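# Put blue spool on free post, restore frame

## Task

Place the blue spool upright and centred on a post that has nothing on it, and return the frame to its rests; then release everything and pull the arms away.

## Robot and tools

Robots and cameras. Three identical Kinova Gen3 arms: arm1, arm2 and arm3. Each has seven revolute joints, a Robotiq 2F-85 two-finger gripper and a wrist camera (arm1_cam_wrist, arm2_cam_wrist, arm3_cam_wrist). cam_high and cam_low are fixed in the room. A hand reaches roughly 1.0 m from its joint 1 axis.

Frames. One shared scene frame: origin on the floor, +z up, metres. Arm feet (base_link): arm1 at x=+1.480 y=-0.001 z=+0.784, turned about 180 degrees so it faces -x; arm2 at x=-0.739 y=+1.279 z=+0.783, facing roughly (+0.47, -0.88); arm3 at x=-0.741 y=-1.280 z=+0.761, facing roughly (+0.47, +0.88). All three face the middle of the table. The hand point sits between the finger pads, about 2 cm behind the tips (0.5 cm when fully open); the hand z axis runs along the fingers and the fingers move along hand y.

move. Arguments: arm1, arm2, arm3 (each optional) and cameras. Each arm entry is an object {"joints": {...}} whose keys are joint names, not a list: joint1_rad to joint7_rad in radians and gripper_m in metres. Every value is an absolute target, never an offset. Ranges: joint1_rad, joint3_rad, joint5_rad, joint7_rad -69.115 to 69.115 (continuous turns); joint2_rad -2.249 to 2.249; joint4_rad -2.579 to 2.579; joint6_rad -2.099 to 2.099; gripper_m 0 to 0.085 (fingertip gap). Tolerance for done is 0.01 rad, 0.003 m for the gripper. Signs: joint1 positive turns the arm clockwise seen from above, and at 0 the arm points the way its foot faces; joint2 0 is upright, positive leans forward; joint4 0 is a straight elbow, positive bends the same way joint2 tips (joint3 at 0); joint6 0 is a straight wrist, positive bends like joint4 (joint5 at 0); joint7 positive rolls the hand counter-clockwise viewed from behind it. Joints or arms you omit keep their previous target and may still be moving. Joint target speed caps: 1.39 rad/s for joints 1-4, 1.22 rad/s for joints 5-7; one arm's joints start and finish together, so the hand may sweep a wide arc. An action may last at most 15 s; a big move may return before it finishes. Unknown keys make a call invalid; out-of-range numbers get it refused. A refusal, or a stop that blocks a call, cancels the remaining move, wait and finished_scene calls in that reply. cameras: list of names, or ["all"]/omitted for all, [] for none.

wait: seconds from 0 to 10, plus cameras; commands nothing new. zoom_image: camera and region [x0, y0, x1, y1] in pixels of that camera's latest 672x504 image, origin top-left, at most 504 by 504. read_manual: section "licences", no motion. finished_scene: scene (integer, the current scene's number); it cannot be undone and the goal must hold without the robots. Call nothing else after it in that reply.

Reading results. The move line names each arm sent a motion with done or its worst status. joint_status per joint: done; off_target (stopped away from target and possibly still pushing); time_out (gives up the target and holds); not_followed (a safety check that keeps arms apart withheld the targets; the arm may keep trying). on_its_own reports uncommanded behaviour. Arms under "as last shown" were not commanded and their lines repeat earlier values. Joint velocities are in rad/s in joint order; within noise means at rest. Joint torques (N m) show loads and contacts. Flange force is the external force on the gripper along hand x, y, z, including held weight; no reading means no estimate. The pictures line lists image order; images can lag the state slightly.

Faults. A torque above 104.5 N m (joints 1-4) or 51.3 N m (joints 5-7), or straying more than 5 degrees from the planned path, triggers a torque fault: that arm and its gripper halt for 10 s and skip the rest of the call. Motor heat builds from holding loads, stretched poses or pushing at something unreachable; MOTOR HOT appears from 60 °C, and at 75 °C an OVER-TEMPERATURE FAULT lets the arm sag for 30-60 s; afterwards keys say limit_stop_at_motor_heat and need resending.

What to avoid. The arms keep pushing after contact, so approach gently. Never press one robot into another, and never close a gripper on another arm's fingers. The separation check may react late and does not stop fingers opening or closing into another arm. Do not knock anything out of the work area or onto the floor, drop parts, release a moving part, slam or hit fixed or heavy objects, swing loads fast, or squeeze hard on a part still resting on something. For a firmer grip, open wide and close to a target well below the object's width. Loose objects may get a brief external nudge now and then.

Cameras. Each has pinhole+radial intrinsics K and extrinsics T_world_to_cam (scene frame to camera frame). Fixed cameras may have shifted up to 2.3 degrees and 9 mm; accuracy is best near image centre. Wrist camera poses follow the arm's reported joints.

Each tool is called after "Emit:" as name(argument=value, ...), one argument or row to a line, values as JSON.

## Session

Emit:
move(
)

Emit:
zoom_image(
  camera="cam_high",
  region=[200, 150, 460, 350],
)

Emit:
zoom_image(
  camera="cam_low",
  region=[280, 210, 400, 310],
)

Scene clock: 0.00 s.
Joint torques (N m): no reading
Motor temperatures (°C): arm1=[31 40 32 30 39 43 40] | arm2=[34 33 31 31 35 47 41] | arm3=[36 33 34 33 38 41 40]
Flange force (N): no reading
Joint velocities: within noise
arm1.joint_positions: joint1_rad=+0.265 joint2_rad=-0.318 joint3_rad=-0.103 joint4_rad=+1.462 joint5_rad=-0.053 joint6_rad=+1.962 joint7_rad=+1.218 gripper_m=+0.085
arm1.joint_status: not commanded
arm1.hand: x=+1.3177 y=+0.0237 z=+1.2872 quat_wxyz=(-0.013, -0.975, +0.222, +0.015) (m; scene frame)
arm2.joint_positions: joint1_rad=-0.283 joint2_rad=-0.442 joint3_rad=-0.038 joint4_rad=+1.426 joint5_rad=-0.044 joint6_rad=+2.068 joint7_rad=+1.781 gripper_m=+0.085
arm2.joint_status: not commanded
arm2.hand: x=-0.6711 y=+1.1926 z=+1.3126 quat_wxyz=(-0.048, -0.264, -0.963, +0.006) (m; scene frame)
arm3.joint_positions: joint1_rad=-0.429 joint2_rad=-0.357 joint3_rad=-0.123 joint4_rad=+1.499 joint5_rad=+0.002 joint6_rad=+2.041 joint7_rad=+1.467 gripper_m=+0.085
arm3.joint_status: not commanded
arm3.hand: x=-0.7337 y=-1.1544 z=+1.2599 quat_wxyz=(-0.003, +0.694, -0.719, +0.032) (m; scene frame)
pictures: arm1_cam_wrist, arm2_cam_wrist, arm3_cam_wrist, cam_high, cam_low
camera_calibration:
arm1_cam_wrist: T_world_to_cam=[[-0.444351, -0.895505, 0.0249542, 0.57687], [-0.895617, 0.4447, 0.0105695, 1.20844], [-0.0205622, -0.0176528, -0.999633, 1.46143], [0, 0, 0, 1]] pos_world=[1.36868, 0.00499449, 1.43372]
arm2_cam_wrist: T_world_to_cam=[[0.467178, 0.883696, 0.0287336, -0.780676], [0.878779, -0.467669, 0.0950452, 1.075], [0.0974289, -0.0191526, -0.995058, 1.54216], [0, 0, 0, 1]] pos_world=[-0.730227, 1.22216, 1.45479]
arm3_cam_wrist: T_world_to_cam=[[-0.999029, 0.0379732, -0.0223625, -0.66632], [0.0385264, 0.998949, -0.0248481, 1.26598], [0.0213954, -0.0256855, -0.999441, 1.3969], [0, 0, 0, 1]] pos_world=[-0.744333, -1.20346, 1.41268]

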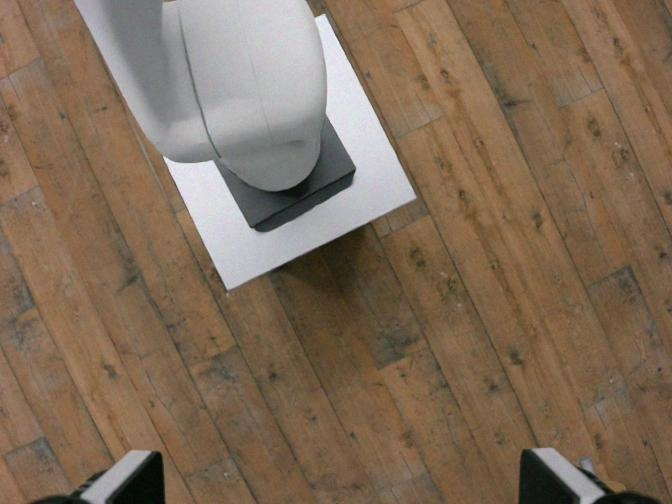

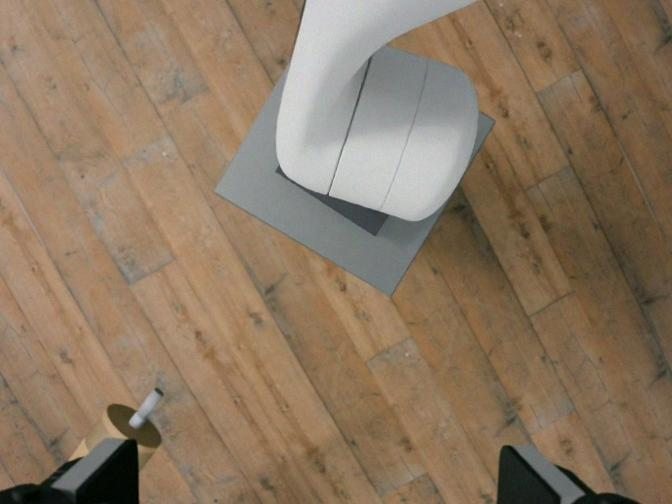

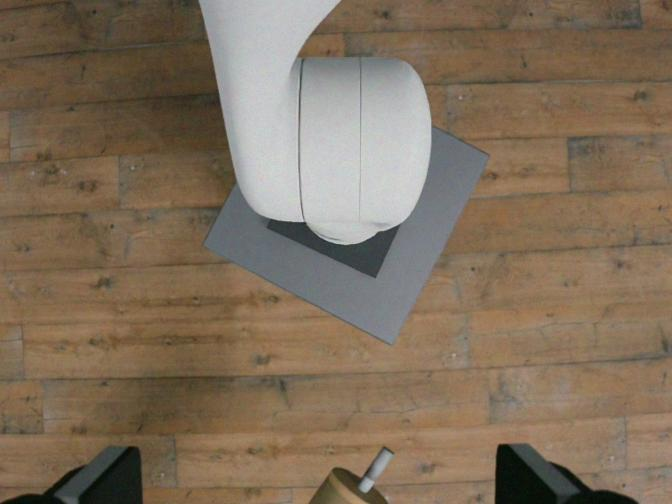

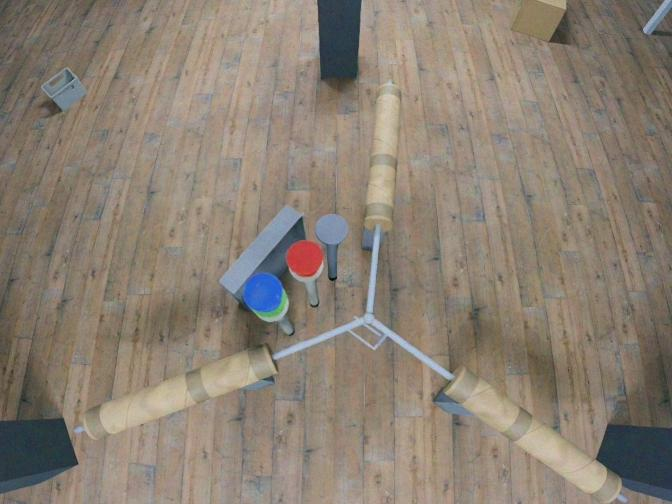

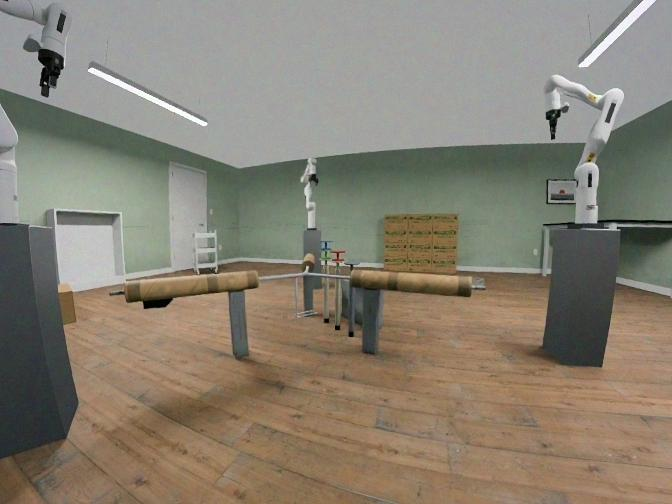

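Scaled by 1.938 from the camera's 672x504 image, which has a finer 960x720 frame.

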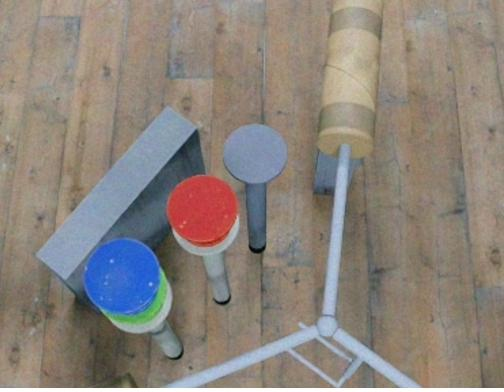

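Scaled by 4.200 from the camera's 672x504 image, which has a finer 960x720 frame.

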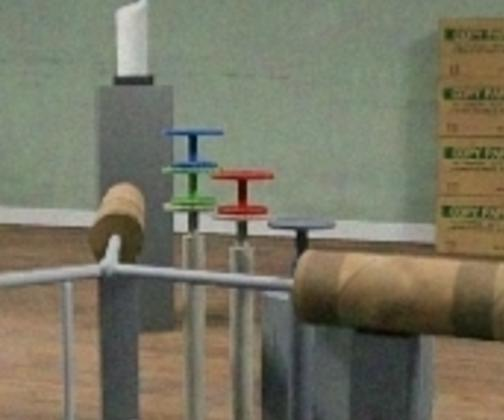

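Emit:
zoom_image(
  camera="cam_high",
  region=[230, 190, 370, 350],
)

Emit:
zoom_image(
  camera="cam_high",
  region=[330, 290, 410, 370],
)

Emit:
zoom_image(
  camera="cam_low",
  region=[310, 230, 370, 280],
)

Emit:
zoom_image(
  camera="cam_low",
  region=[280, 250, 360, 330],
)

Scaled by 3.150 from the camera's 672x504 image, which has a finer 960x720 frame.

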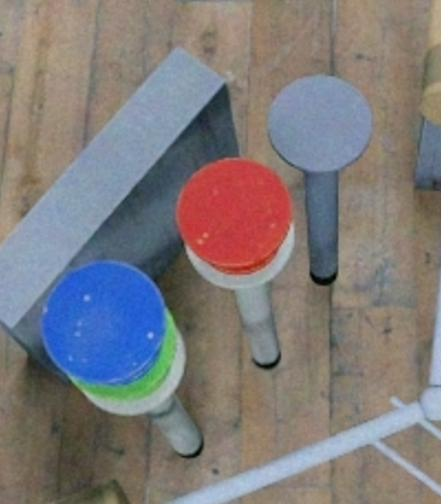

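Scaled by 6.300 from the camera's 672x504 image, which has a finer 960x720 frame.

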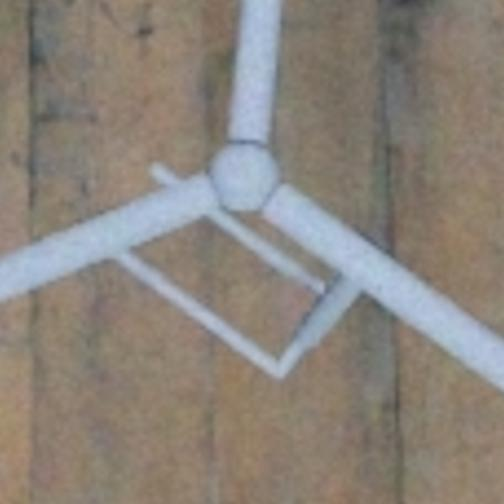

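Scaled by 8.400 from the camera's 672x504 image, which has a finer 960x720 frame.

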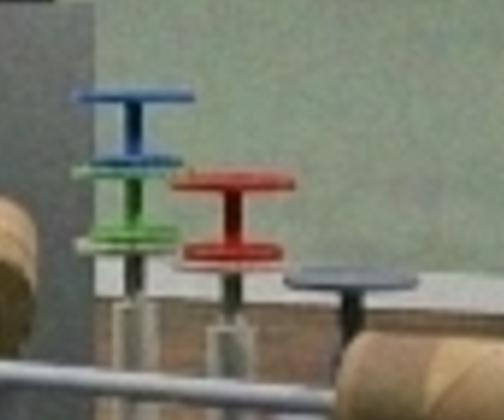

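Scaled by 6.300 from the camera's 672x504 image, which has a finer 960x720 frame.

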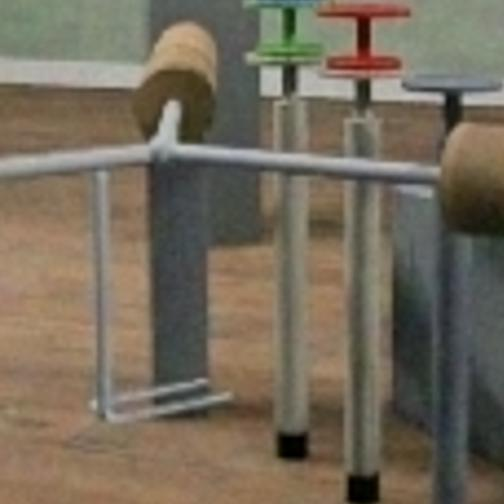

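Emit:
move(
  arm1={"joints":{"joint1_rad":-0.3254,"joint2_rad":1.4605,"joint3_rad":0,"joint4_rad":0.8155,"joint5_rad":0,"joint6_rad":0.8656,"joint7_rad":1.0884}},
  arm2={"joints":{"joint1_rad":0.072,"joint2_rad":1.2223,"joint3_rad":0,"joint4_rad":1.6174,"joint5_rad":0,"joint6_rad":0.3019,"joint7_rad":1.5754}},
  arm3={"joints":{"joint1_rad":-0.5857,"joint2_rad":1.1338,"joint3_rad":0,"joint4_rad":2.1157,"joint5_rad":0,"joint6_rad":-0.1079,"joint7_rad":0.8286}},
)

Scene clock: 71.00 s.
Joint torques (N m): arm1=[-0.24 -26.8 0.06 -6.06 0.24 0.19 -0.07] | arm2=[-1.1 -19.79 0.72 -1.74 -0.48 -0.24 -0.14] | arm3=[1.01 -17.19 0.41 1.92 -0.14 -0.04 0.09]
Motor temperatures (°C): arm1=[31 39 32 30 39 43 40] | arm2=[34 32 31 31 35 47 41] | arm3=[36 32 34 33 38 41 40]
Flange force (N): arm1=[-3.7 2.1 1.5] | arm2=[-3.1 -2.3 -3.2] | arm3=[-0.8 3.3 0.7]
move: arm1 done; arm2 done; arm3 done
Joint velocities: within noise
arm1.joint_positions: joint1_rad=-0.325 joint2_rad=+1.460 joint3_rad=+0.000 joint4_rad=+0.815 joint5_rad=+0.000 joint6_rad=+0.866 joint7_rad=+1.088 gripper_m=+0.085
arm1.joint_status: all done
arm1.hand: x=+0.8589 y=-0.2195 z=+0.6018 quat_wxyz=(-0.003, -0.999, +0.054, +0.000) (m; scene frame)
arm2.joint_positions: joint1_rad=+0.072 joint2_rad=+1.222 joint3_rad=+0.000 joint4_rad=+1.617 joint5_rad=+0.000 joint6_rad=+0.302 joint7_rad=+1.575 gripper_m=+0.085
arm2.joint_status: all done
arm2.hand: x=-0.5641 y=+0.8229 z=+0.5980 quat_wxyz=(-0.001, -0.546, -0.838, -0.006) (m; scene frame)
arm3.joint_positions: joint1_rad=-0.586 joint2_rad=+1.134 joint3_rad=+0.000 joint4_rad=+2.116 joint5_rad=+0.000 joint6_rad=-0.108 joint7_rad=+0.829 gripper_m=+0.085
arm3.joint_status: all done
arm3.hand: x=-0.7544 y=-0.9325 z=+0.6001 quat_wxyz=(+0.000, +0.453, -0.892, +0.000) (m; scene frame)
pictures: arm1_cam_wrist, arm2_cam_wrist, arm3_cam_wrist, cam_high, cam_low
camera_calibration:
arm1_cam_wrist: T_world_to_cam=[[-0.119349, -0.992851, -0.00185811, -0.112023], [-0.992767, 0.119363, -0.0128809, 0.939098], [0.0130106, 0.000307358, -0.999915, 0.737776], [0, 0, 0, 1]] pos_world=[0.909337, -0.223542, 0.749602]
arm2_cam_wrist: T_world_to_cam=[[0.894219, 0.4465, 0.0317771, 0.115477], [0.446833, -0.894609, -0.00390505, 1.04279], [0.0266845, 0.0176911, -0.999487, 0.746016], [0, 0, 0, 1]] pos_world=[-0.589123, 0.868133, 0.746036]
arm3_cam_wrist: T_world_to_cam=[[-0.805809, 0.591579, 0.0265774, -0.0776575], [0.592043, 0.805767, 0.0149781, 1.24231], [-0.0125545, 0.0278044, -0.999535, 0.767939], [0, 0, 0, 1]] pos_world=[-0.788435, -0.976422, 0.751038]

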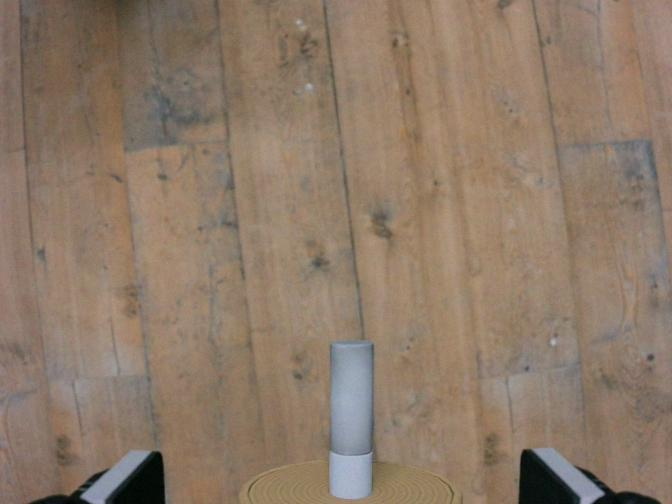

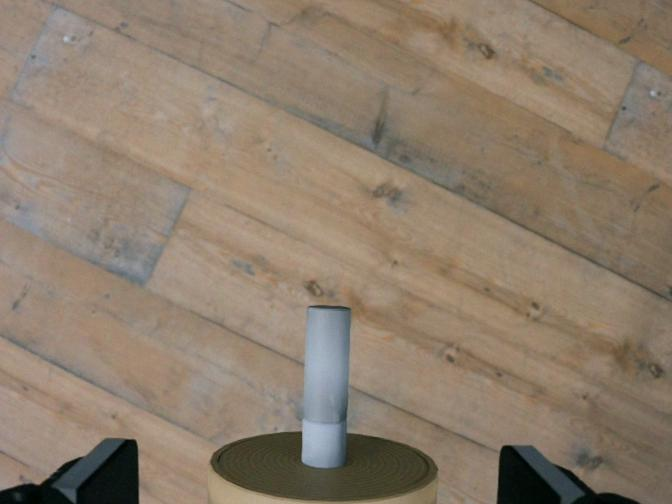

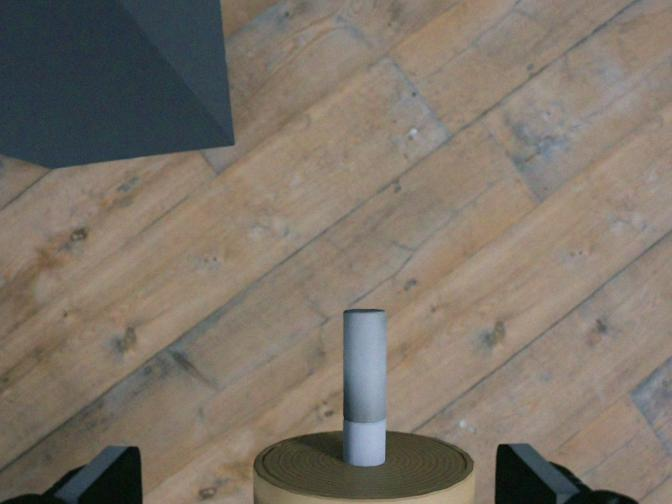

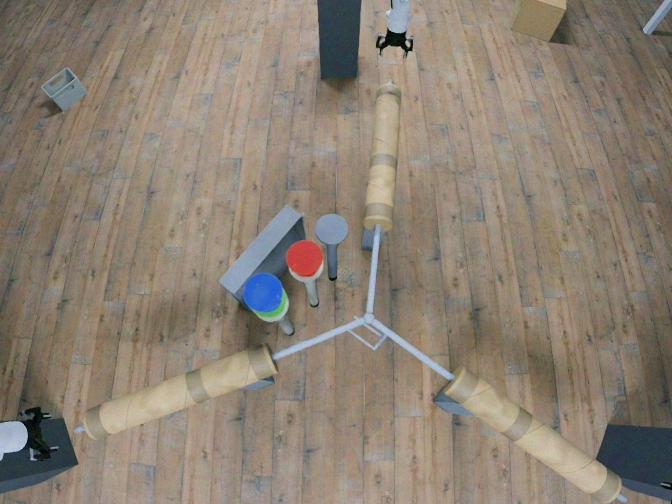

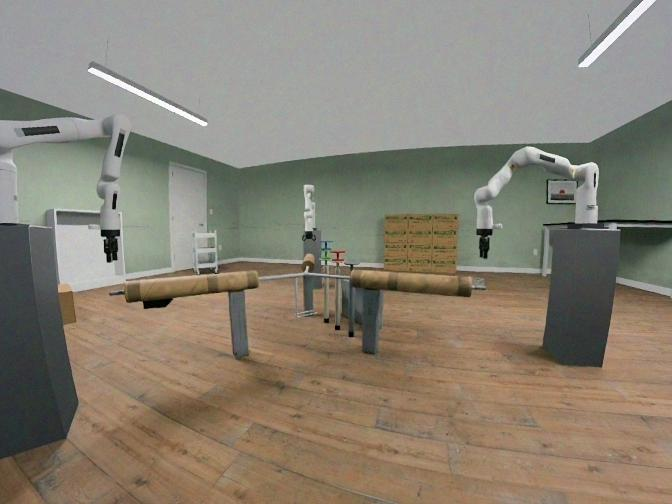

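Emit:
move(
  arm1={"joints":{"joint1_rad":-0.3278,"joint2_rad":1.7646,"joint4_rad":0.7208,"joint6_rad":0.4562,"joint7_rad":1.065}},
  arm2={"joints":{"joint1_rad":0.0634,"joint2_rad":1.5957,"joint4_rad":1.3545,"joint6_rad":0.1914,"joint7_rad":1.5548}},
  arm3={"joints":{"joint1_rad":-0.6379,"joint2_rad":1.5493,"joint4_rad":1.7942,"joint6_rad":-0.2019,"joint7_rad":0.7644}},
  cameras=["arm1_cam_wrist","arm2_cam_wrist","arm3_cam_wrist"],
)

Scene clock: 109.50 s.
Joint torques (N m): arm1=[-0.19 -25.76 -0.01 -5.32 0.24 -0.42 -0.08] | arm2=[-1.06 -20.1 0.8 -0.8 -0.48 -0.19 -0.12] | arm3=[1.05 -18.08 0.51 2.89 -0.21 -0.06 0.07]
Motor temperatures (°C): arm1=[31 41 32 30 39 43 40] | arm2=[34 33 31 31 35 47 41] | arm3=[36 32 34 33 38 41 40]
Flange force (N): arm1=[-2.9 2.1 3.5] | arm2=[-3.5 -2.2 -2.0] | arm3=[-0.9 3.3 1.9]
move: arm1 done; arm2 done; arm3 done
Joint velocities: within noise
arm1.joint_positions: joint1_rad=-0.328 joint2_rad=+1.765 joint3_rad=+0.000 joint4_rad=+0.721 joint5_rad=+0.000 joint6_rad=+0.456 joint7_rad=+1.065 gripper_m=+0.085
arm1.joint_status: all done
arm1.hand: x=+0.8510 y=-0.2252 z=+0.4354 quat_wxyz=(-0.045, -0.993, +0.064, +0.091) (m; scene frame)
arm2.joint_positions: joint1_rad=+0.063 joint2_rad=+1.596 joint3_rad=+0.000 joint4_rad=+1.354 joint5_rad=+0.000 joint6_rad=+0.191 joint7_rad=+1.555 gripper_m=+0.085
arm2.joint_status: all done
arm2.hand: x=-0.5622 y=+0.8335 z=+0.4355 quat_wxyz=(-0.001, -0.551, -0.835, -0.006) (m; scene frame)
arm3.joint_positions: joint1_rad=-0.638 joint2_rad=+1.549 joint3_rad=+0.000 joint4_rad=+1.794 joint5_rad=+0.000 joint6_rad=-0.202 joint7_rad=+0.764 gripper_m=+0.085
arm3.joint_status: all done
arm3.hand: x=-0.7741 y=-0.9237 z=+0.4356 quat_wxyz=(+0.000, +0.448, -0.894, +0.000) (m; scene frame)
pictures: arm1_cam_wrist, arm2_cam_wrist, arm3_cam_wrist
camera_calibration:
arm1_cam_wrist: T_world_to_cam=[[-0.132187, -0.986498, 0.09669, -0.149534], [-0.976228, 0.14647, 0.159764, 0.846618], [-0.171769, -0.0732727, -0.982408, 0.704568], [0, 0, 0, 1]] pos_world=[0.927749, -0.219894, 0.571372]
arm2_cam_wrist: T_world_to_cam=[[0.899572, 0.435624, 0.0316527, 0.126355], [0.435952, -0.899961, -0.0039787, 1.04918], [0.026753, 0.0173782, -0.999491, 0.583658], [0, 0, 0, 1]] pos_world=[-0.586674, 0.879038, 0.583536]
arm3_cam_wrist: T_world_to_cam=[[-0.798688, 0.601159, 0.0265642, -0.0800245], [0.601621, 0.798644, 0.0148708, 1.25015], [-0.0122756, 0.0278587, -0.999536, 0.603283], [0, 0, 0, 1]] pos_world=[-0.808624, -0.967122, 0.586538]

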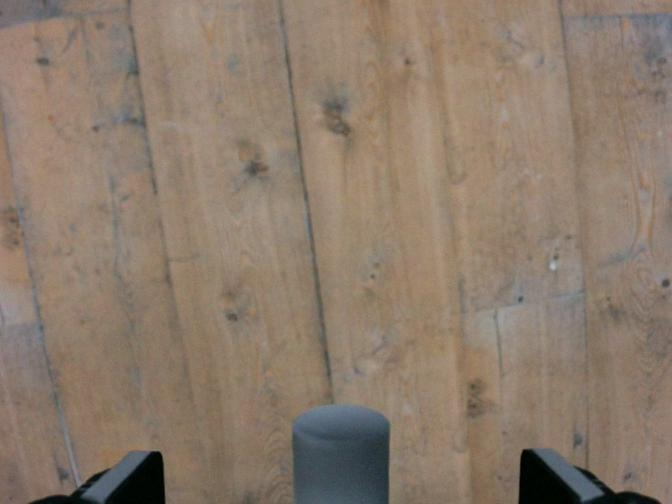

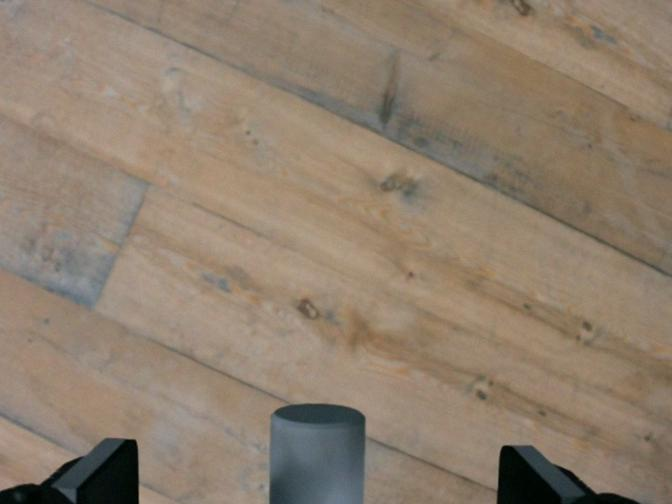

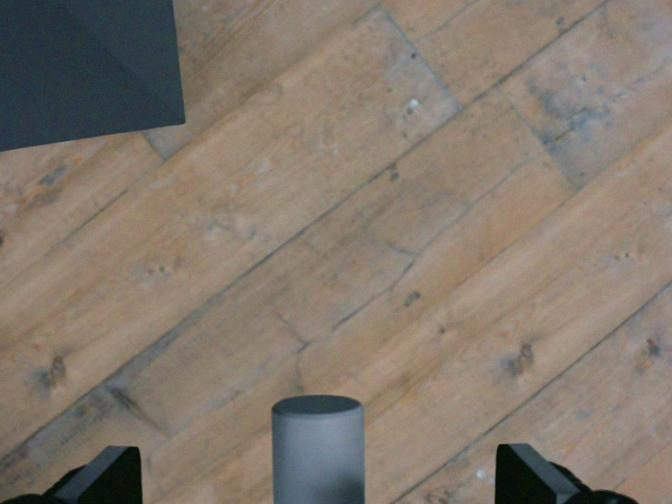

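Emit:
move(
  arm1={"joints":{"gripper_m":0.01}},
  arm2={"joints":{"gripper_m":0.01}},
  arm3={"joints":{"gripper_m":0.01}},
  cameras=[],
)

Emit:
move(
  arm1={"joints":{"joint1_rad":-0.3285,"joint2_rad":1.5807,"joint4_rad":0.8478,"joint6_rad":0.5831,"joint7_rad":1.0683}},
  arm2={"joints":{"joint1_rad":0.0613,"joint2_rad":1.3971,"joint4_rad":1.5342,"joint6_rad":0.2103,"joint7_rad":1.5527}},
  arm3={"joints":{"joint2_rad":1.3417,"joint4_rad":1.9667,"joint6_rad":-0.1668}},
  cameras=["arm1_cam_wrist","cam_low"],
)

Emit:
move(
  arm1={"joints":{"joint1_rad":-0.3292,"joint2_rad":1.4436,"joint4_rad":0.8727,"joint6_rad":0.7653,"joint7_rad":1.0725}},
  arm2={"joints":{"joint1_rad":0.0596,"joint2_rad":1.2117,"joint4_rad":1.6534,"joint6_rad":0.2765,"joint7_rad":1.551}},
  arm3={"joints":{"joint2_rad":1.1315,"joint4_rad":2.0841,"joint6_rad":-0.074}},
  cameras=[],
)

Emit:
move(
  arm1={"joints":{"joint1_rad":-0.3299,"joint2_rad":1.3224,"joint4_rad":0.8493,"joint6_rad":0.9699,"joint7_rad":1.0719}},
  arm2={"joints":{"joint1_rad":0.0575,"joint2_rad":1.019,"joint4_rad":1.7279,"joint6_rad":0.3947,"joint7_rad":1.5489}},
  arm3={"joints":{"joint2_rad":0.8941,"joint4_rad":2.1532,"joint6_rad":0.0943}},
)

Scene clock: 147.23 s.
Joint torques (N m): arm1=[0.19 -23.91 0.35 -6.25 0.38 -1.65 -0.05] | arm2=[-1.03 -17.07 0.65 -2.55 -0.58 -1.4 -0.16] | arm3=[1.69 -14.99 1.35 1.47 -0.47 -0.26 -0.1]
Motor temperatures (°C): arm1=[31 42 32 30 39 43 40] | arm2=[34 33 31 30 35 47 41] | arm3=[36 33 34 32 38 41 40]
Flange force (N): arm1=[0.2 1.3 -4.9] | arm2=[0.5 -2.1 -13.4] | arm3=[1.4 3.0 -8.7]
move: arm1 off_target; arm2 off_target; arm3 off_target
Joint velocities: within noise
arm1.joint_positions: joint1_rad=-0.328 joint2_rad=+1.765 joint3_rad=+0.000 joint4_rad=+0.721 joint5_rad=+0.000 joint6_rad=+0.456 joint7_rad=+1.065 gripper_m=+0.018
arm1.joint_status: gripper_m off_target (ended at +0.018, target +0.010)
arm1.hand: x=+0.8510 y=-0.2252 z=+0.4354 quat_wxyz=(-0.045, -0.993, +0.064, +0.091) (m; scene frame)
arm2.joint_positions: joint1_rad=+0.063 joint2_rad=+1.596 joint3_rad=+0.000 joint4_rad=+1.354 joint5_rad=+0.000 joint6_rad=+0.191 joint7_rad=+1.555 gripper_m=+0.018
arm2.joint_status: gripper_m off_target (ended at +0.018, target +0.010)
arm2.hand: x=-0.5622 y=+0.8335 z=+0.4355 quat_wxyz=(-0.001, -0.551, -0.835, -0.006) (m; scene frame)
arm3.joint_positions: joint1_rad=-0.638 joint2_rad=+1.549 joint3_rad=+0.000 joint4_rad=+1.794 joint5_rad=+0.000 joint6_rad=-0.202 joint7_rad=+0.764 gripper_m=+0.018
arm3.joint_status: gripper_m off_target (ended at +0.018, target +0.010)
arm3.hand: x=-0.7742 y=-0.9236 z=+0.4356 quat_wxyz=(+0.000, +0.448, -0.894, +0.000) (m; scene frame)
pictures: none
No camera images: "cameras" was empty.

Scene clock: 148.47 s.
Joint torques (N m): arm1=[0.48 -30.79 1.01 -8.38 0.67 -1.03 -0.04] | arm2=[-1.83 -21.59 -0.31 -0.91 -0.72 -0.08 -0.21] | arm3=[2.8 -19.37 3.28 3.49 -0.62 0.2 -0.17]
Motor temperatures (°C): arm1=[31 42 32 30 39 43 40] | arm2=[34 33 31 30 35 47 41] | arm3=[36 33 34 32 38 41 40]
Flange force (N): arm1=[2.8 0.3 5.4] | arm2=[-4.0 -4.0 1.4] | arm3=[1.3 7.3 6.8]
move: arm1 done; arm2 done; arm3 done
Joint velocities: within noise
arm1.joint_positions: joint1_rad=-0.328 joint2_rad=+1.581 joint3_rad=+0.000 joint4_rad=+0.848 joint5_rad=+0.000 joint6_rad=+0.583 joint7_rad=+1.068 gripper_m=+0.018
arm1.joint_status: all done
arm1.hand: x=+0.8510 y=-0.2252 z=+0.5200 quat_wxyz=(-0.030, -0.996, +0.062, +0.059) (m; scene frame)
arm2.joint_positions: joint1_rad=+0.061 joint2_rad=+1.397 joint3_rad=+0.000 joint4_rad=+1.534 joint5_rad=+0.000 joint6_rad=+0.210 joint7_rad=+1.553 gripper_m=+0.018
arm2.joint_status: all done
arm2.hand: x=-0.5622 y=+0.8335 z=+0.5199 quat_wxyz=(-0.001, -0.551, -0.835, -0.006) (m; scene frame)
arm3.joint_positions: joint1_rad=-0.638 joint2_rad=+1.342 joint3_rad=+0.000 joint4_rad=+1.967 joint5_rad=+0.000 joint6_rad=-0.167 joint7_rad=+0.764 gripper_m=+0.018
arm3.joint_status: all done
arm3.hand: x=-0.7741 y=-0.9237 z=+0.5201 quat_wxyz=(+0.000, +0.447, -0.894, +0.000) (m; scene frame)
pictures: arm1_cam_wrist, cam_low
camera_calibration:
arm1_cam_wrist: T_world_to_cam=[[-0.133098, -0.989158, 0.0620606, -0.139535], [-0.985261, 0.138842, 0.099916, 0.870224], [-0.107449, -0.0478473, -0.993059, 0.744227], [0, 0, 0, 1]] pos_world=[0.918793, -0.223237, 0.660771]

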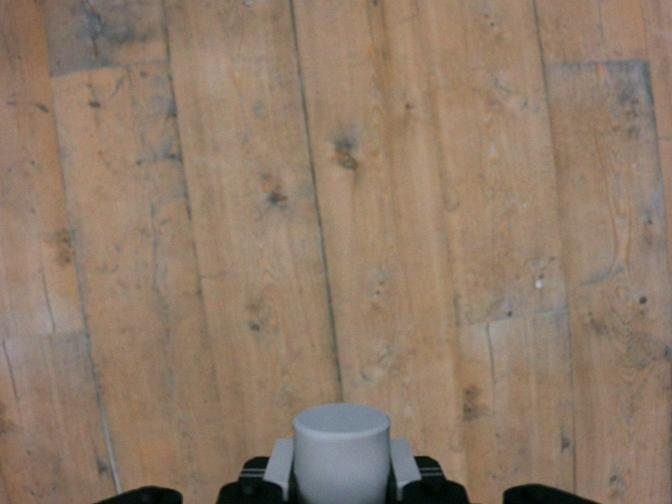

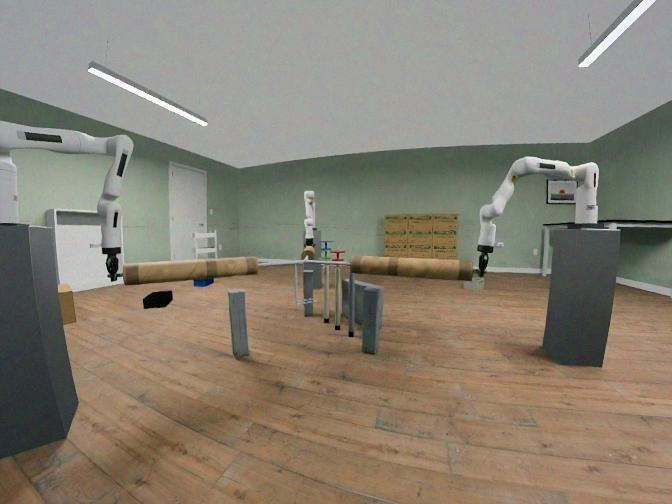

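Scene clock: 149.73 s.
Joint torques (N m): arm1=[1.04 -33.46 1.66 -11.85 1 -2.67 -0.01] | arm2=[-2.58 -21.83 -0.98 -2.29 -0.74 -0.42 -0.04] | arm3=[4.45 -19.26 5.63 2.01 -0.55 0.05 -0.04]
Motor temperatures (°C): arm1=[31 42 32 30 39 43 40] | arm2=[34 33 31 30 35 47 41] | arm3=[36 33 34 32 38 41 40]
Flange force (N): arm1=[7.6 -1.2 4.6] | arm2=[-2.5 -5.3 0.9] | arm3=[5.6 10.0 6.2]
move: arm1 done; arm2 done; arm3 done
Joint velocities: within noise
arm1.joint_positions: joint1_rad=-0.329 joint2_rad=+1.444 joint3_rad=+0.000 joint4_rad=+0.873 joint5_rad=+0.000 joint6_rad=+0.765 joint7_rad=+1.072 gripper_m=+0.018
arm1.joint_status: all done
arm1.hand: x=+0.8510 y=-0.2253 z=+0.6000 quat_wxyz=(-0.015, -0.998, +0.060, +0.028) (m; scene frame)
arm2.joint_positions: joint1_rad=+0.060 joint2_rad=+1.212 joint3_rad=+0.000 joint4_rad=+1.653 joint5_rad=+0.000 joint6_rad=+0.276 joint7_rad=+1.551 gripper_m=+0.018
arm2.joint_status: all done
arm2.hand: x=-0.5623 y=+0.8334 z=+0.6001 quat_wxyz=(-0.001, -0.551, -0.835, -0.006) (m; scene frame)
arm3.joint_positions: joint1_rad=-0.638 joint2_rad=+1.131 joint3_rad=+0.000 joint4_rad=+2.084 joint5_rad=+0.000 joint6_rad=-0.074 joint7_rad=+0.764 gripper_m=+0.018
arm3.joint_status: all done
arm3.hand: x=-0.7742 y=-0.9236 z=+0.6000 quat_wxyz=(+0.000, +0.448, -0.894, +0.000) (m; scene frame)
pictures: none
No camera images: "cameras" was empty.

Scene clock: 151.03 s.
Joint torques (N m): arm1=[1.43 -34.49 1.98 -14.32 1.29 -4.02 -0.06] | arm2=[-2.84 -20.9 -1.47 -3.3 -0.98 -0.38 -0.13] | arm3=[6 -18.36 7.04 0 0.11 0 -0.11]
Motor temperatures (°C): arm1=[31 42 32 30 39 43 40] | arm2=[34 34 31 30 35 47 41] | arm3=[36 33 34 32 38 41 40]
Flange force (N): arm1=[10.5 -2.1 4.4] | arm2=[-2.2 -5.9 0.2] | arm3=[9.3 12.9 5.4]
move: arm1 done; arm2 done; arm3 done
Joint velocities: within noise
arm1.joint_positions: joint1_rad=-0.330 joint2_rad=+1.322 joint3_rad=+0.000 joint4_rad=+0.849 joint5_rad=+0.000 joint6_rad=+0.970 joint7_rad=+1.072 gripper_m=+0.018
arm1.joint_status: all done
arm1.hand: x=+0.8512 y=-0.2254 z=+0.6850 quat_wxyz=(-0.003, -0.998, +0.060, +0.000) (m; scene frame)
arm2.joint_positions: joint1_rad=+0.058 joint2_rad=+1.019 joint3_rad=+0.000 joint4_rad=+1.728 joint5_rad=+0.000 joint6_rad=+0.395 joint7_rad=+1.549 gripper_m=+0.018
arm2.joint_status: all done
arm2.hand: x=-0.5623 y=+0.8335 z=+0.6850 quat_wxyz=(-0.001, -0.551, -0.835, -0.006) (m; scene frame)
arm3.joint_positions: joint1_rad=-0.638 joint2_rad=+0.894 joint3_rad=+0.000 joint4_rad=+2.153 joint5_rad=+0.000 joint6_rad=+0.094 joint7_rad=+0.764 gripper_m=+0.018
arm3.joint_status: all done
arm3.hand: x=-0.7743 y=-0.9235 z=+0.6851 quat_wxyz=(+0.000, +0.448, -0.894, +0.000) (m; scene frame)
pictures: arm1_cam_wrist, arm2_cam_wrist, arm3_cam_wrist, cam_high, cam_low
camera_calibration:
arm1_cam_wrist: T_world_to_cam=[[-0.131237, -0.991349, -0.00178992, -0.108285], [-0.991265, 0.131249, -0.0129329, 0.934638], [0.013056, 0.0000770021, -0.999915, 0.821078], [0, 0, 0, 1]] pos_world=[0.901543, -0.230083, 0.832902]
arm2_cam_wrist: T_world_to_cam=[[0.89957, 0.435627, 0.0316527, 0.118544], [0.435956, -0.899959, -0.00397857, 1.05022], [0.026753, 0.0173782, -0.999491, 0.833034], [0, 0, 0, 1]] pos_world=[-0.586774, 0.879038, 0.833036]
arm3_cam_wrist: T_world_to_cam=[[-0.798687, 0.601158, 0.0266243, -0.0869227], [0.601622, 0.798641, 0.0149506, 1.24641], [-0.0122756, 0.0279586, -0.999534, 0.852756], [0, 0, 0, 1]] pos_world=[-0.808824, -0.967022, 0.836038]

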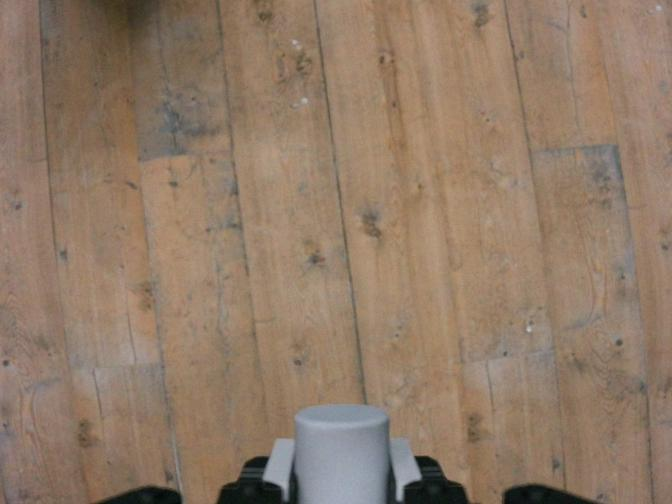

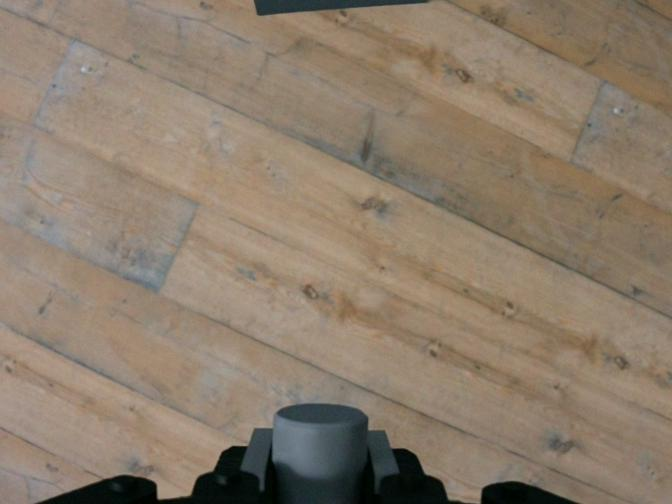

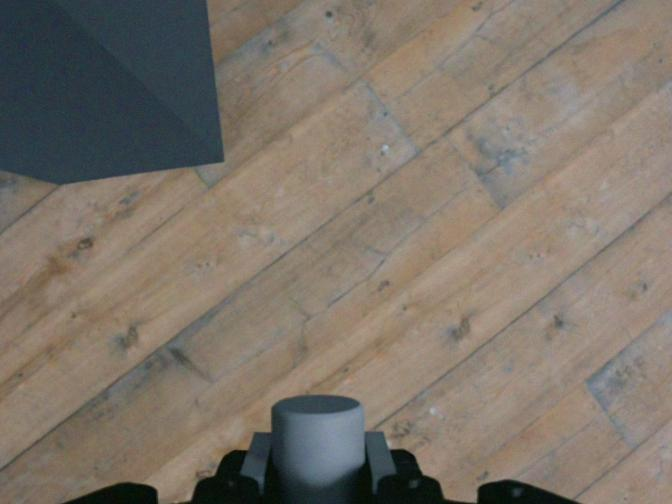

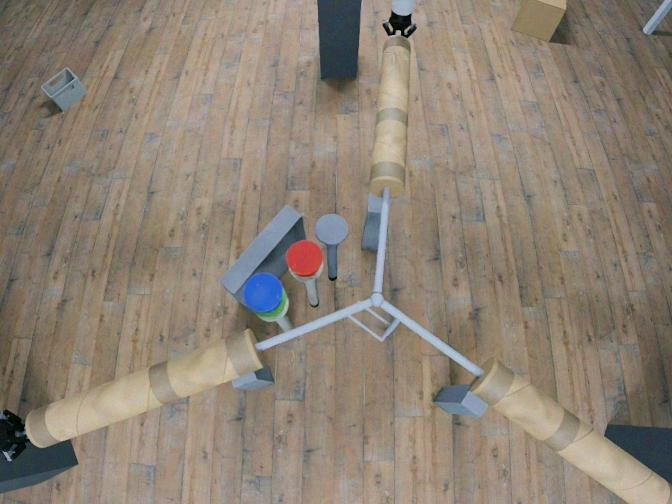

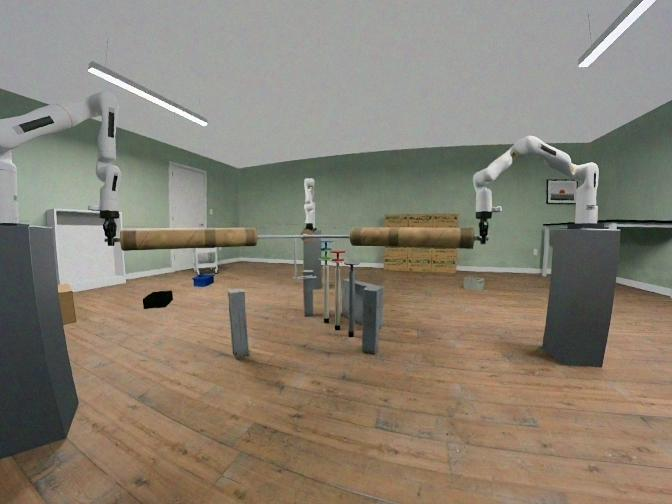

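Emit:
move(
  arm1={"joints":{"joint1_rad":-0.1874,"joint2_rad":1.1948,"joint4_rad":0.7963,"joint6_rad":1.1505,"joint7_rad":1.2144}},
  arm2={"joints":{"joint1_rad":0.0454,"joint2_rad":0.6948,"joint4_rad":2.0776,"joint6_rad":0.3692,"joint7_rad":1.5368}},
  arm3={"joints":{"joint1_rad":-0.6855,"joint2_rad":0.7265,"joint4_rad":1.841,"joint6_rad":0.5741,"joint7_rad":0.7168}},
  cameras=[],
)

Emit:
move(
  arm1={"joints":{"joint1_rad":-0.0543,"joint2_rad":1.1889,"joint4_rad":0.4945,"joint6_rad":1.4582,"joint7_rad":1.3475}},
  arm2={"joints":{"joint1_rad":0.0256,"joint2_rad":0.3219,"joint4_rad":2.3108,"joint6_rad":0.5089,"joint7_rad":1.517}},
  arm3={"joints":{"joint1_rad":-0.7169,"joint2_rad":0.7251,"joint4_rad":1.4149,"joint6_rad":1.0016,"joint7_rad":0.6854}},
)

Emit:
zoom_image(
  camera="cam_low",
  region=[290, 210, 370, 280],
)

Emit:
zoom_image(
  camera="cam_high",
  region=[220, 210, 380, 340],
)

Scene clock: 160.97 s.
Joint torques (N m): arm1=[5.29 -33.94 4.14 -15.54 2.12 -5.12 -0.85] | arm2=[-5.12 -17.07 -4.52 -4.92 -1.59 -1.55 0.13] | arm3=[4.63 -18.69 4.29 -0.91 1.03 2.08 -0.02]
Motor temperatures (°C): arm1=[31 43 32 30 39 43 40] | arm2=[34 34 31 31 35 47 41] | arm3=[36 33 34 32 38 41 40]
Flange force (N): arm1=[12.3 3.6 3.4] | arm2=[0.3 -12.8 -1.3] | arm3=[0.7 13.3 4.4]
move: arm1 done; arm2 done; arm3 done
TORQUE WARNING: arm2's joint4_rad reached its warning level (56.7 N m). A warning alone does not stop the arm.
Joint velocities: within noise
arm1.joint_positions: joint1_rad=-0.187 joint2_rad=+1.195 joint3_rad=+0.000 joint4_rad=+0.796 joint5_rad=+0.000 joint6_rad=+1.150 joint7_rad=+1.214 gripper_m=+0.018
arm1.joint_status: all done
arm1.hand: x=+0.8148 y=-0.1358 z=+0.7851 quat_wxyz=(-0.003, -0.998, +0.060, +0.001) (m; scene frame)
arm2.joint_positions: joint1_rad=+0.045 joint2_rad=+0.695 joint3_rad=+0.000 joint4_rad=+2.077 joint5_rad=+0.000 joint6_rad=+0.369 joint7_rad=+1.537 gripper_m=+0.018
arm2.joint_status: all done
arm2.hand: x=-0.5986 y=+0.9220 z=+0.7852 quat_wxyz=(-0.002, -0.551, -0.835, -0.006) (m; scene frame)
arm3.joint_positions: joint1_rad=-0.686 joint2_rad=+0.726 joint3_rad=+0.000 joint4_rad=+1.841 joint5_rad=+0.000 joint6_rad=+0.574 joint7_rad=+0.717 gripper_m=+0.018
arm3.joint_status: all done
arm3.hand: x=-0.8107 y=-0.8349 z=+0.7851 quat_wxyz=(+0.000, +0.447, -0.894, +0.000) (m; scene frame)
pictures: none
No camera images: "cameras" was empty.

Scene clock: 162.60 s.
Joint torques (N m): arm1=[1.57 -33.94 1.58 -16.03 1.25 -6.3 -0.45] | arm2=[-4.55 -10.16 -3.75 -3.22 -2.3 0.06 0.14] | arm3=[6.22 -21.65 4.98 -2.79 2.18 3.37 0.05]
Motor temperatures (°C): arm1=[31 43 32 30 39 43 40] | arm2=[34 34 31 31 35 47 41] | arm3=[36 33 34 32 38 41 40]
Flange force (N): arm1=no reading | arm2=[-3.5 -14.5 -2.6] | arm3=[-0.5 17.2 3.7]
move: arm1 done; arm2 done; arm3 done
Joint velocities: within noise
arm1.joint_positions: joint1_rad=-0.054 joint2_rad=+1.189 joint3_rad=+0.000 joint4_rad=+0.494 joint5_rad=+0.000 joint6_rad=+1.458 joint7_rad=+1.348 gripper_m=+0.018
arm1.joint_status: all done
arm1.hand: x=+0.7786 y=-0.0484 z=+0.8800 quat_wxyz=(-0.003, -0.998, +0.060, +0.001) (m; scene frame)
arm2.joint_positions: joint1_rad=+0.026 joint2_rad=+0.322 joint3_rad=+0.000 joint4_rad=+2.311 joint5_rad=+0.000 joint6_rad=+0.509 joint7_rad=+1.517 gripper_m=+0.018
arm2.joint_status: all done
arm2.hand: x=-0.6352 y=+1.0107 z=+0.8801 quat_wxyz=(-0.001, -0.551, -0.835, -0.006) (m; scene frame)
arm3.joint_positions: joint1_rad=-0.717 joint2_rad=+0.725 joint3_rad=+0.000 joint4_rad=+1.415 joint5_rad=+0.000 joint6_rad=+1.002 joint7_rad=+0.685 gripper_m=+0.018
arm3.joint_status: all done
arm3.hand: x=-0.8472 y=-0.7465 z=+0.8799 quat_wxyz=(+0.000, +0.448, -0.894, +0.000) (m; scene frame)
pictures: arm1_cam_wrist, arm2_cam_wrist, arm3_cam_wrist, cam_high, cam_low
camera_calibration:
arm1_cam_wrist: T_world_to_cam=[[-0.131347, -0.991335, -0.00186399, 0.0581733], [-0.991253, 0.131361, -0.0127218, 0.841741], [0.0128564, 0.000176711, -0.999917, 1.01707], [0, 0, 0, 1]] pos_world=[0.828943, -0.0530821, 1.0278]
arm2_cam_wrist: T_world_to_cam=[[0.89947, 0.435827, 0.0317416, 0.100385], [0.436156, -0.899863, -0.00392704, 1.24223], [0.0268516, 0.0173765, -0.999488, 1.02697], [0, 0, 0, 1]] pos_world=[-0.659673, 1.05624, 1.02814]
arm3_cam_wrist: T_world_to_cam=[[-0.79869, 0.60116, 0.0264844, -0.256573], [0.60162, 0.798643, 0.0149309, 1.14588], [-0.0121757, 0.0278587, -0.999538, 1.04153], [0, 0, 0, 1]] pos_world=[-0.881624, -0.789922, 1.03074]

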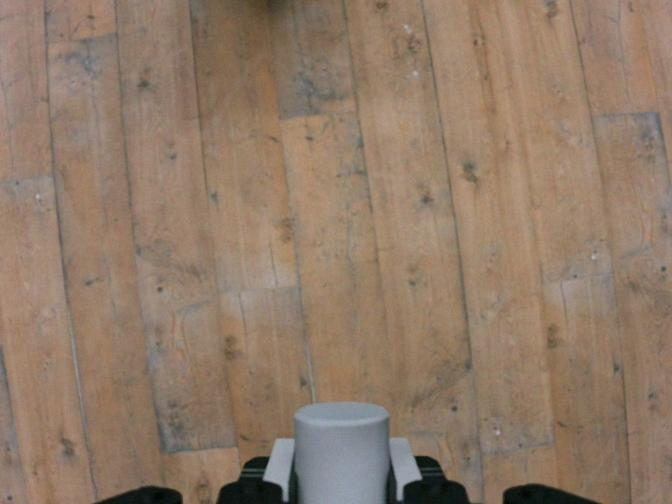

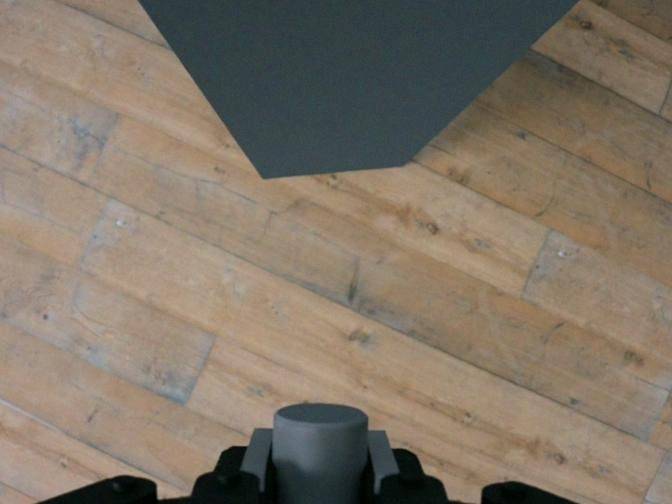

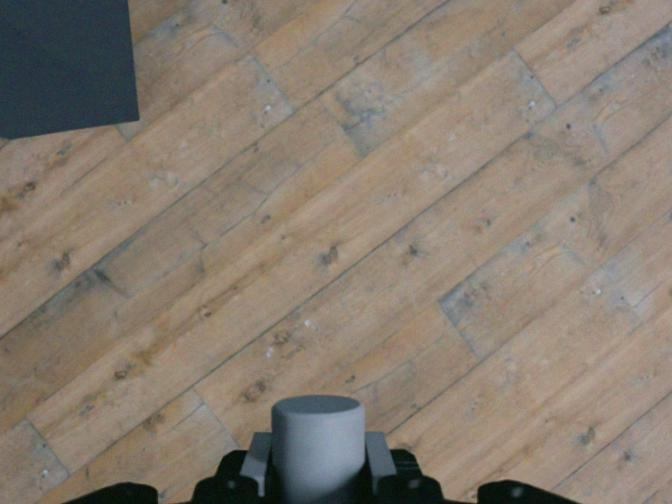

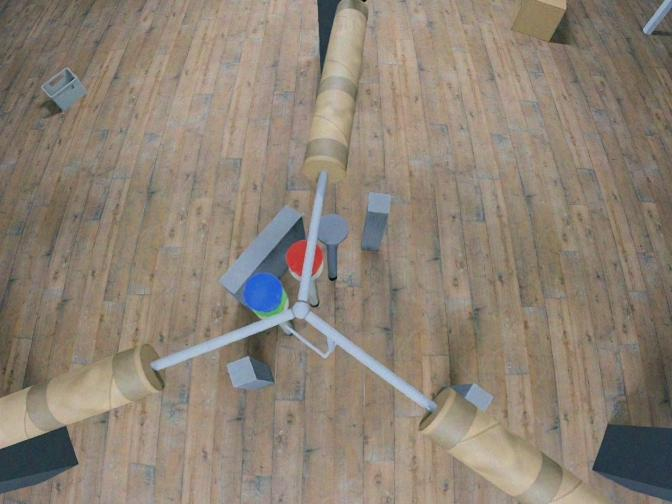

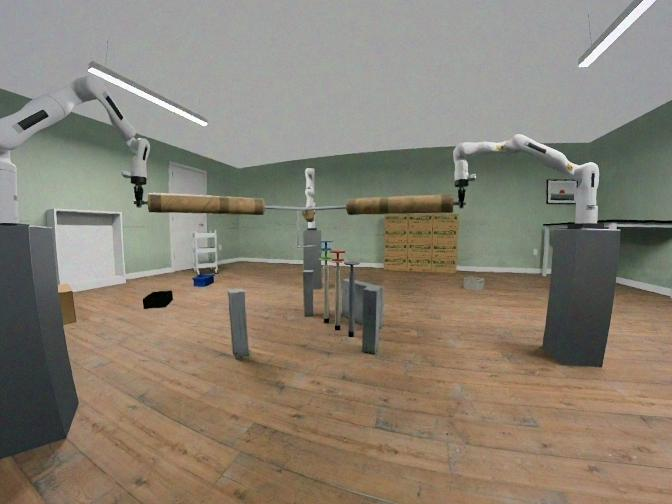

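Scaled by 6.300 from the camera's 672x504 image, which has a finer 960x720 frame.

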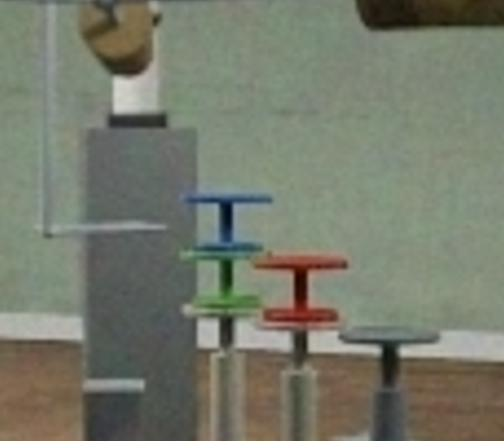

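Scaled by 3.150 from the camera's 672x504 image, which has a finer 960x720 frame.

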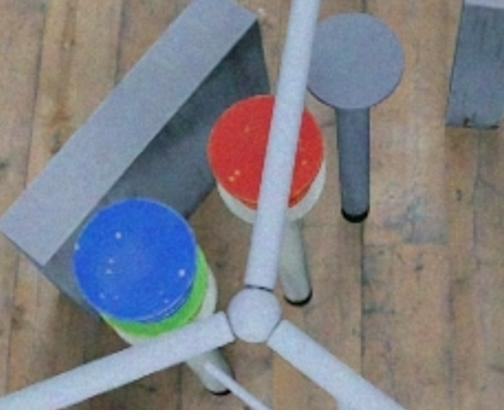

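Emit:
zoom_image(
  camera="cam_high",
  region=[240, 270, 350, 370],
)

Scaled by 4.582 from the camera's 672x504 image, which has a finer 960x720 frame.

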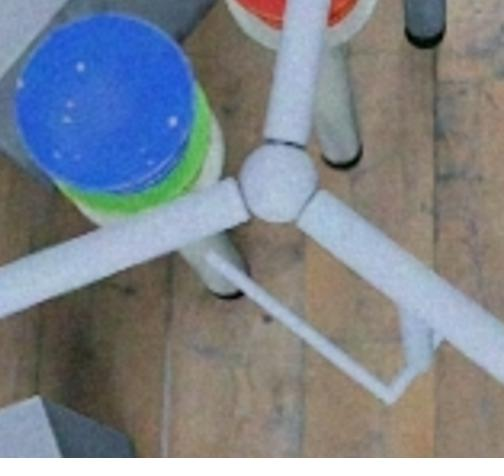

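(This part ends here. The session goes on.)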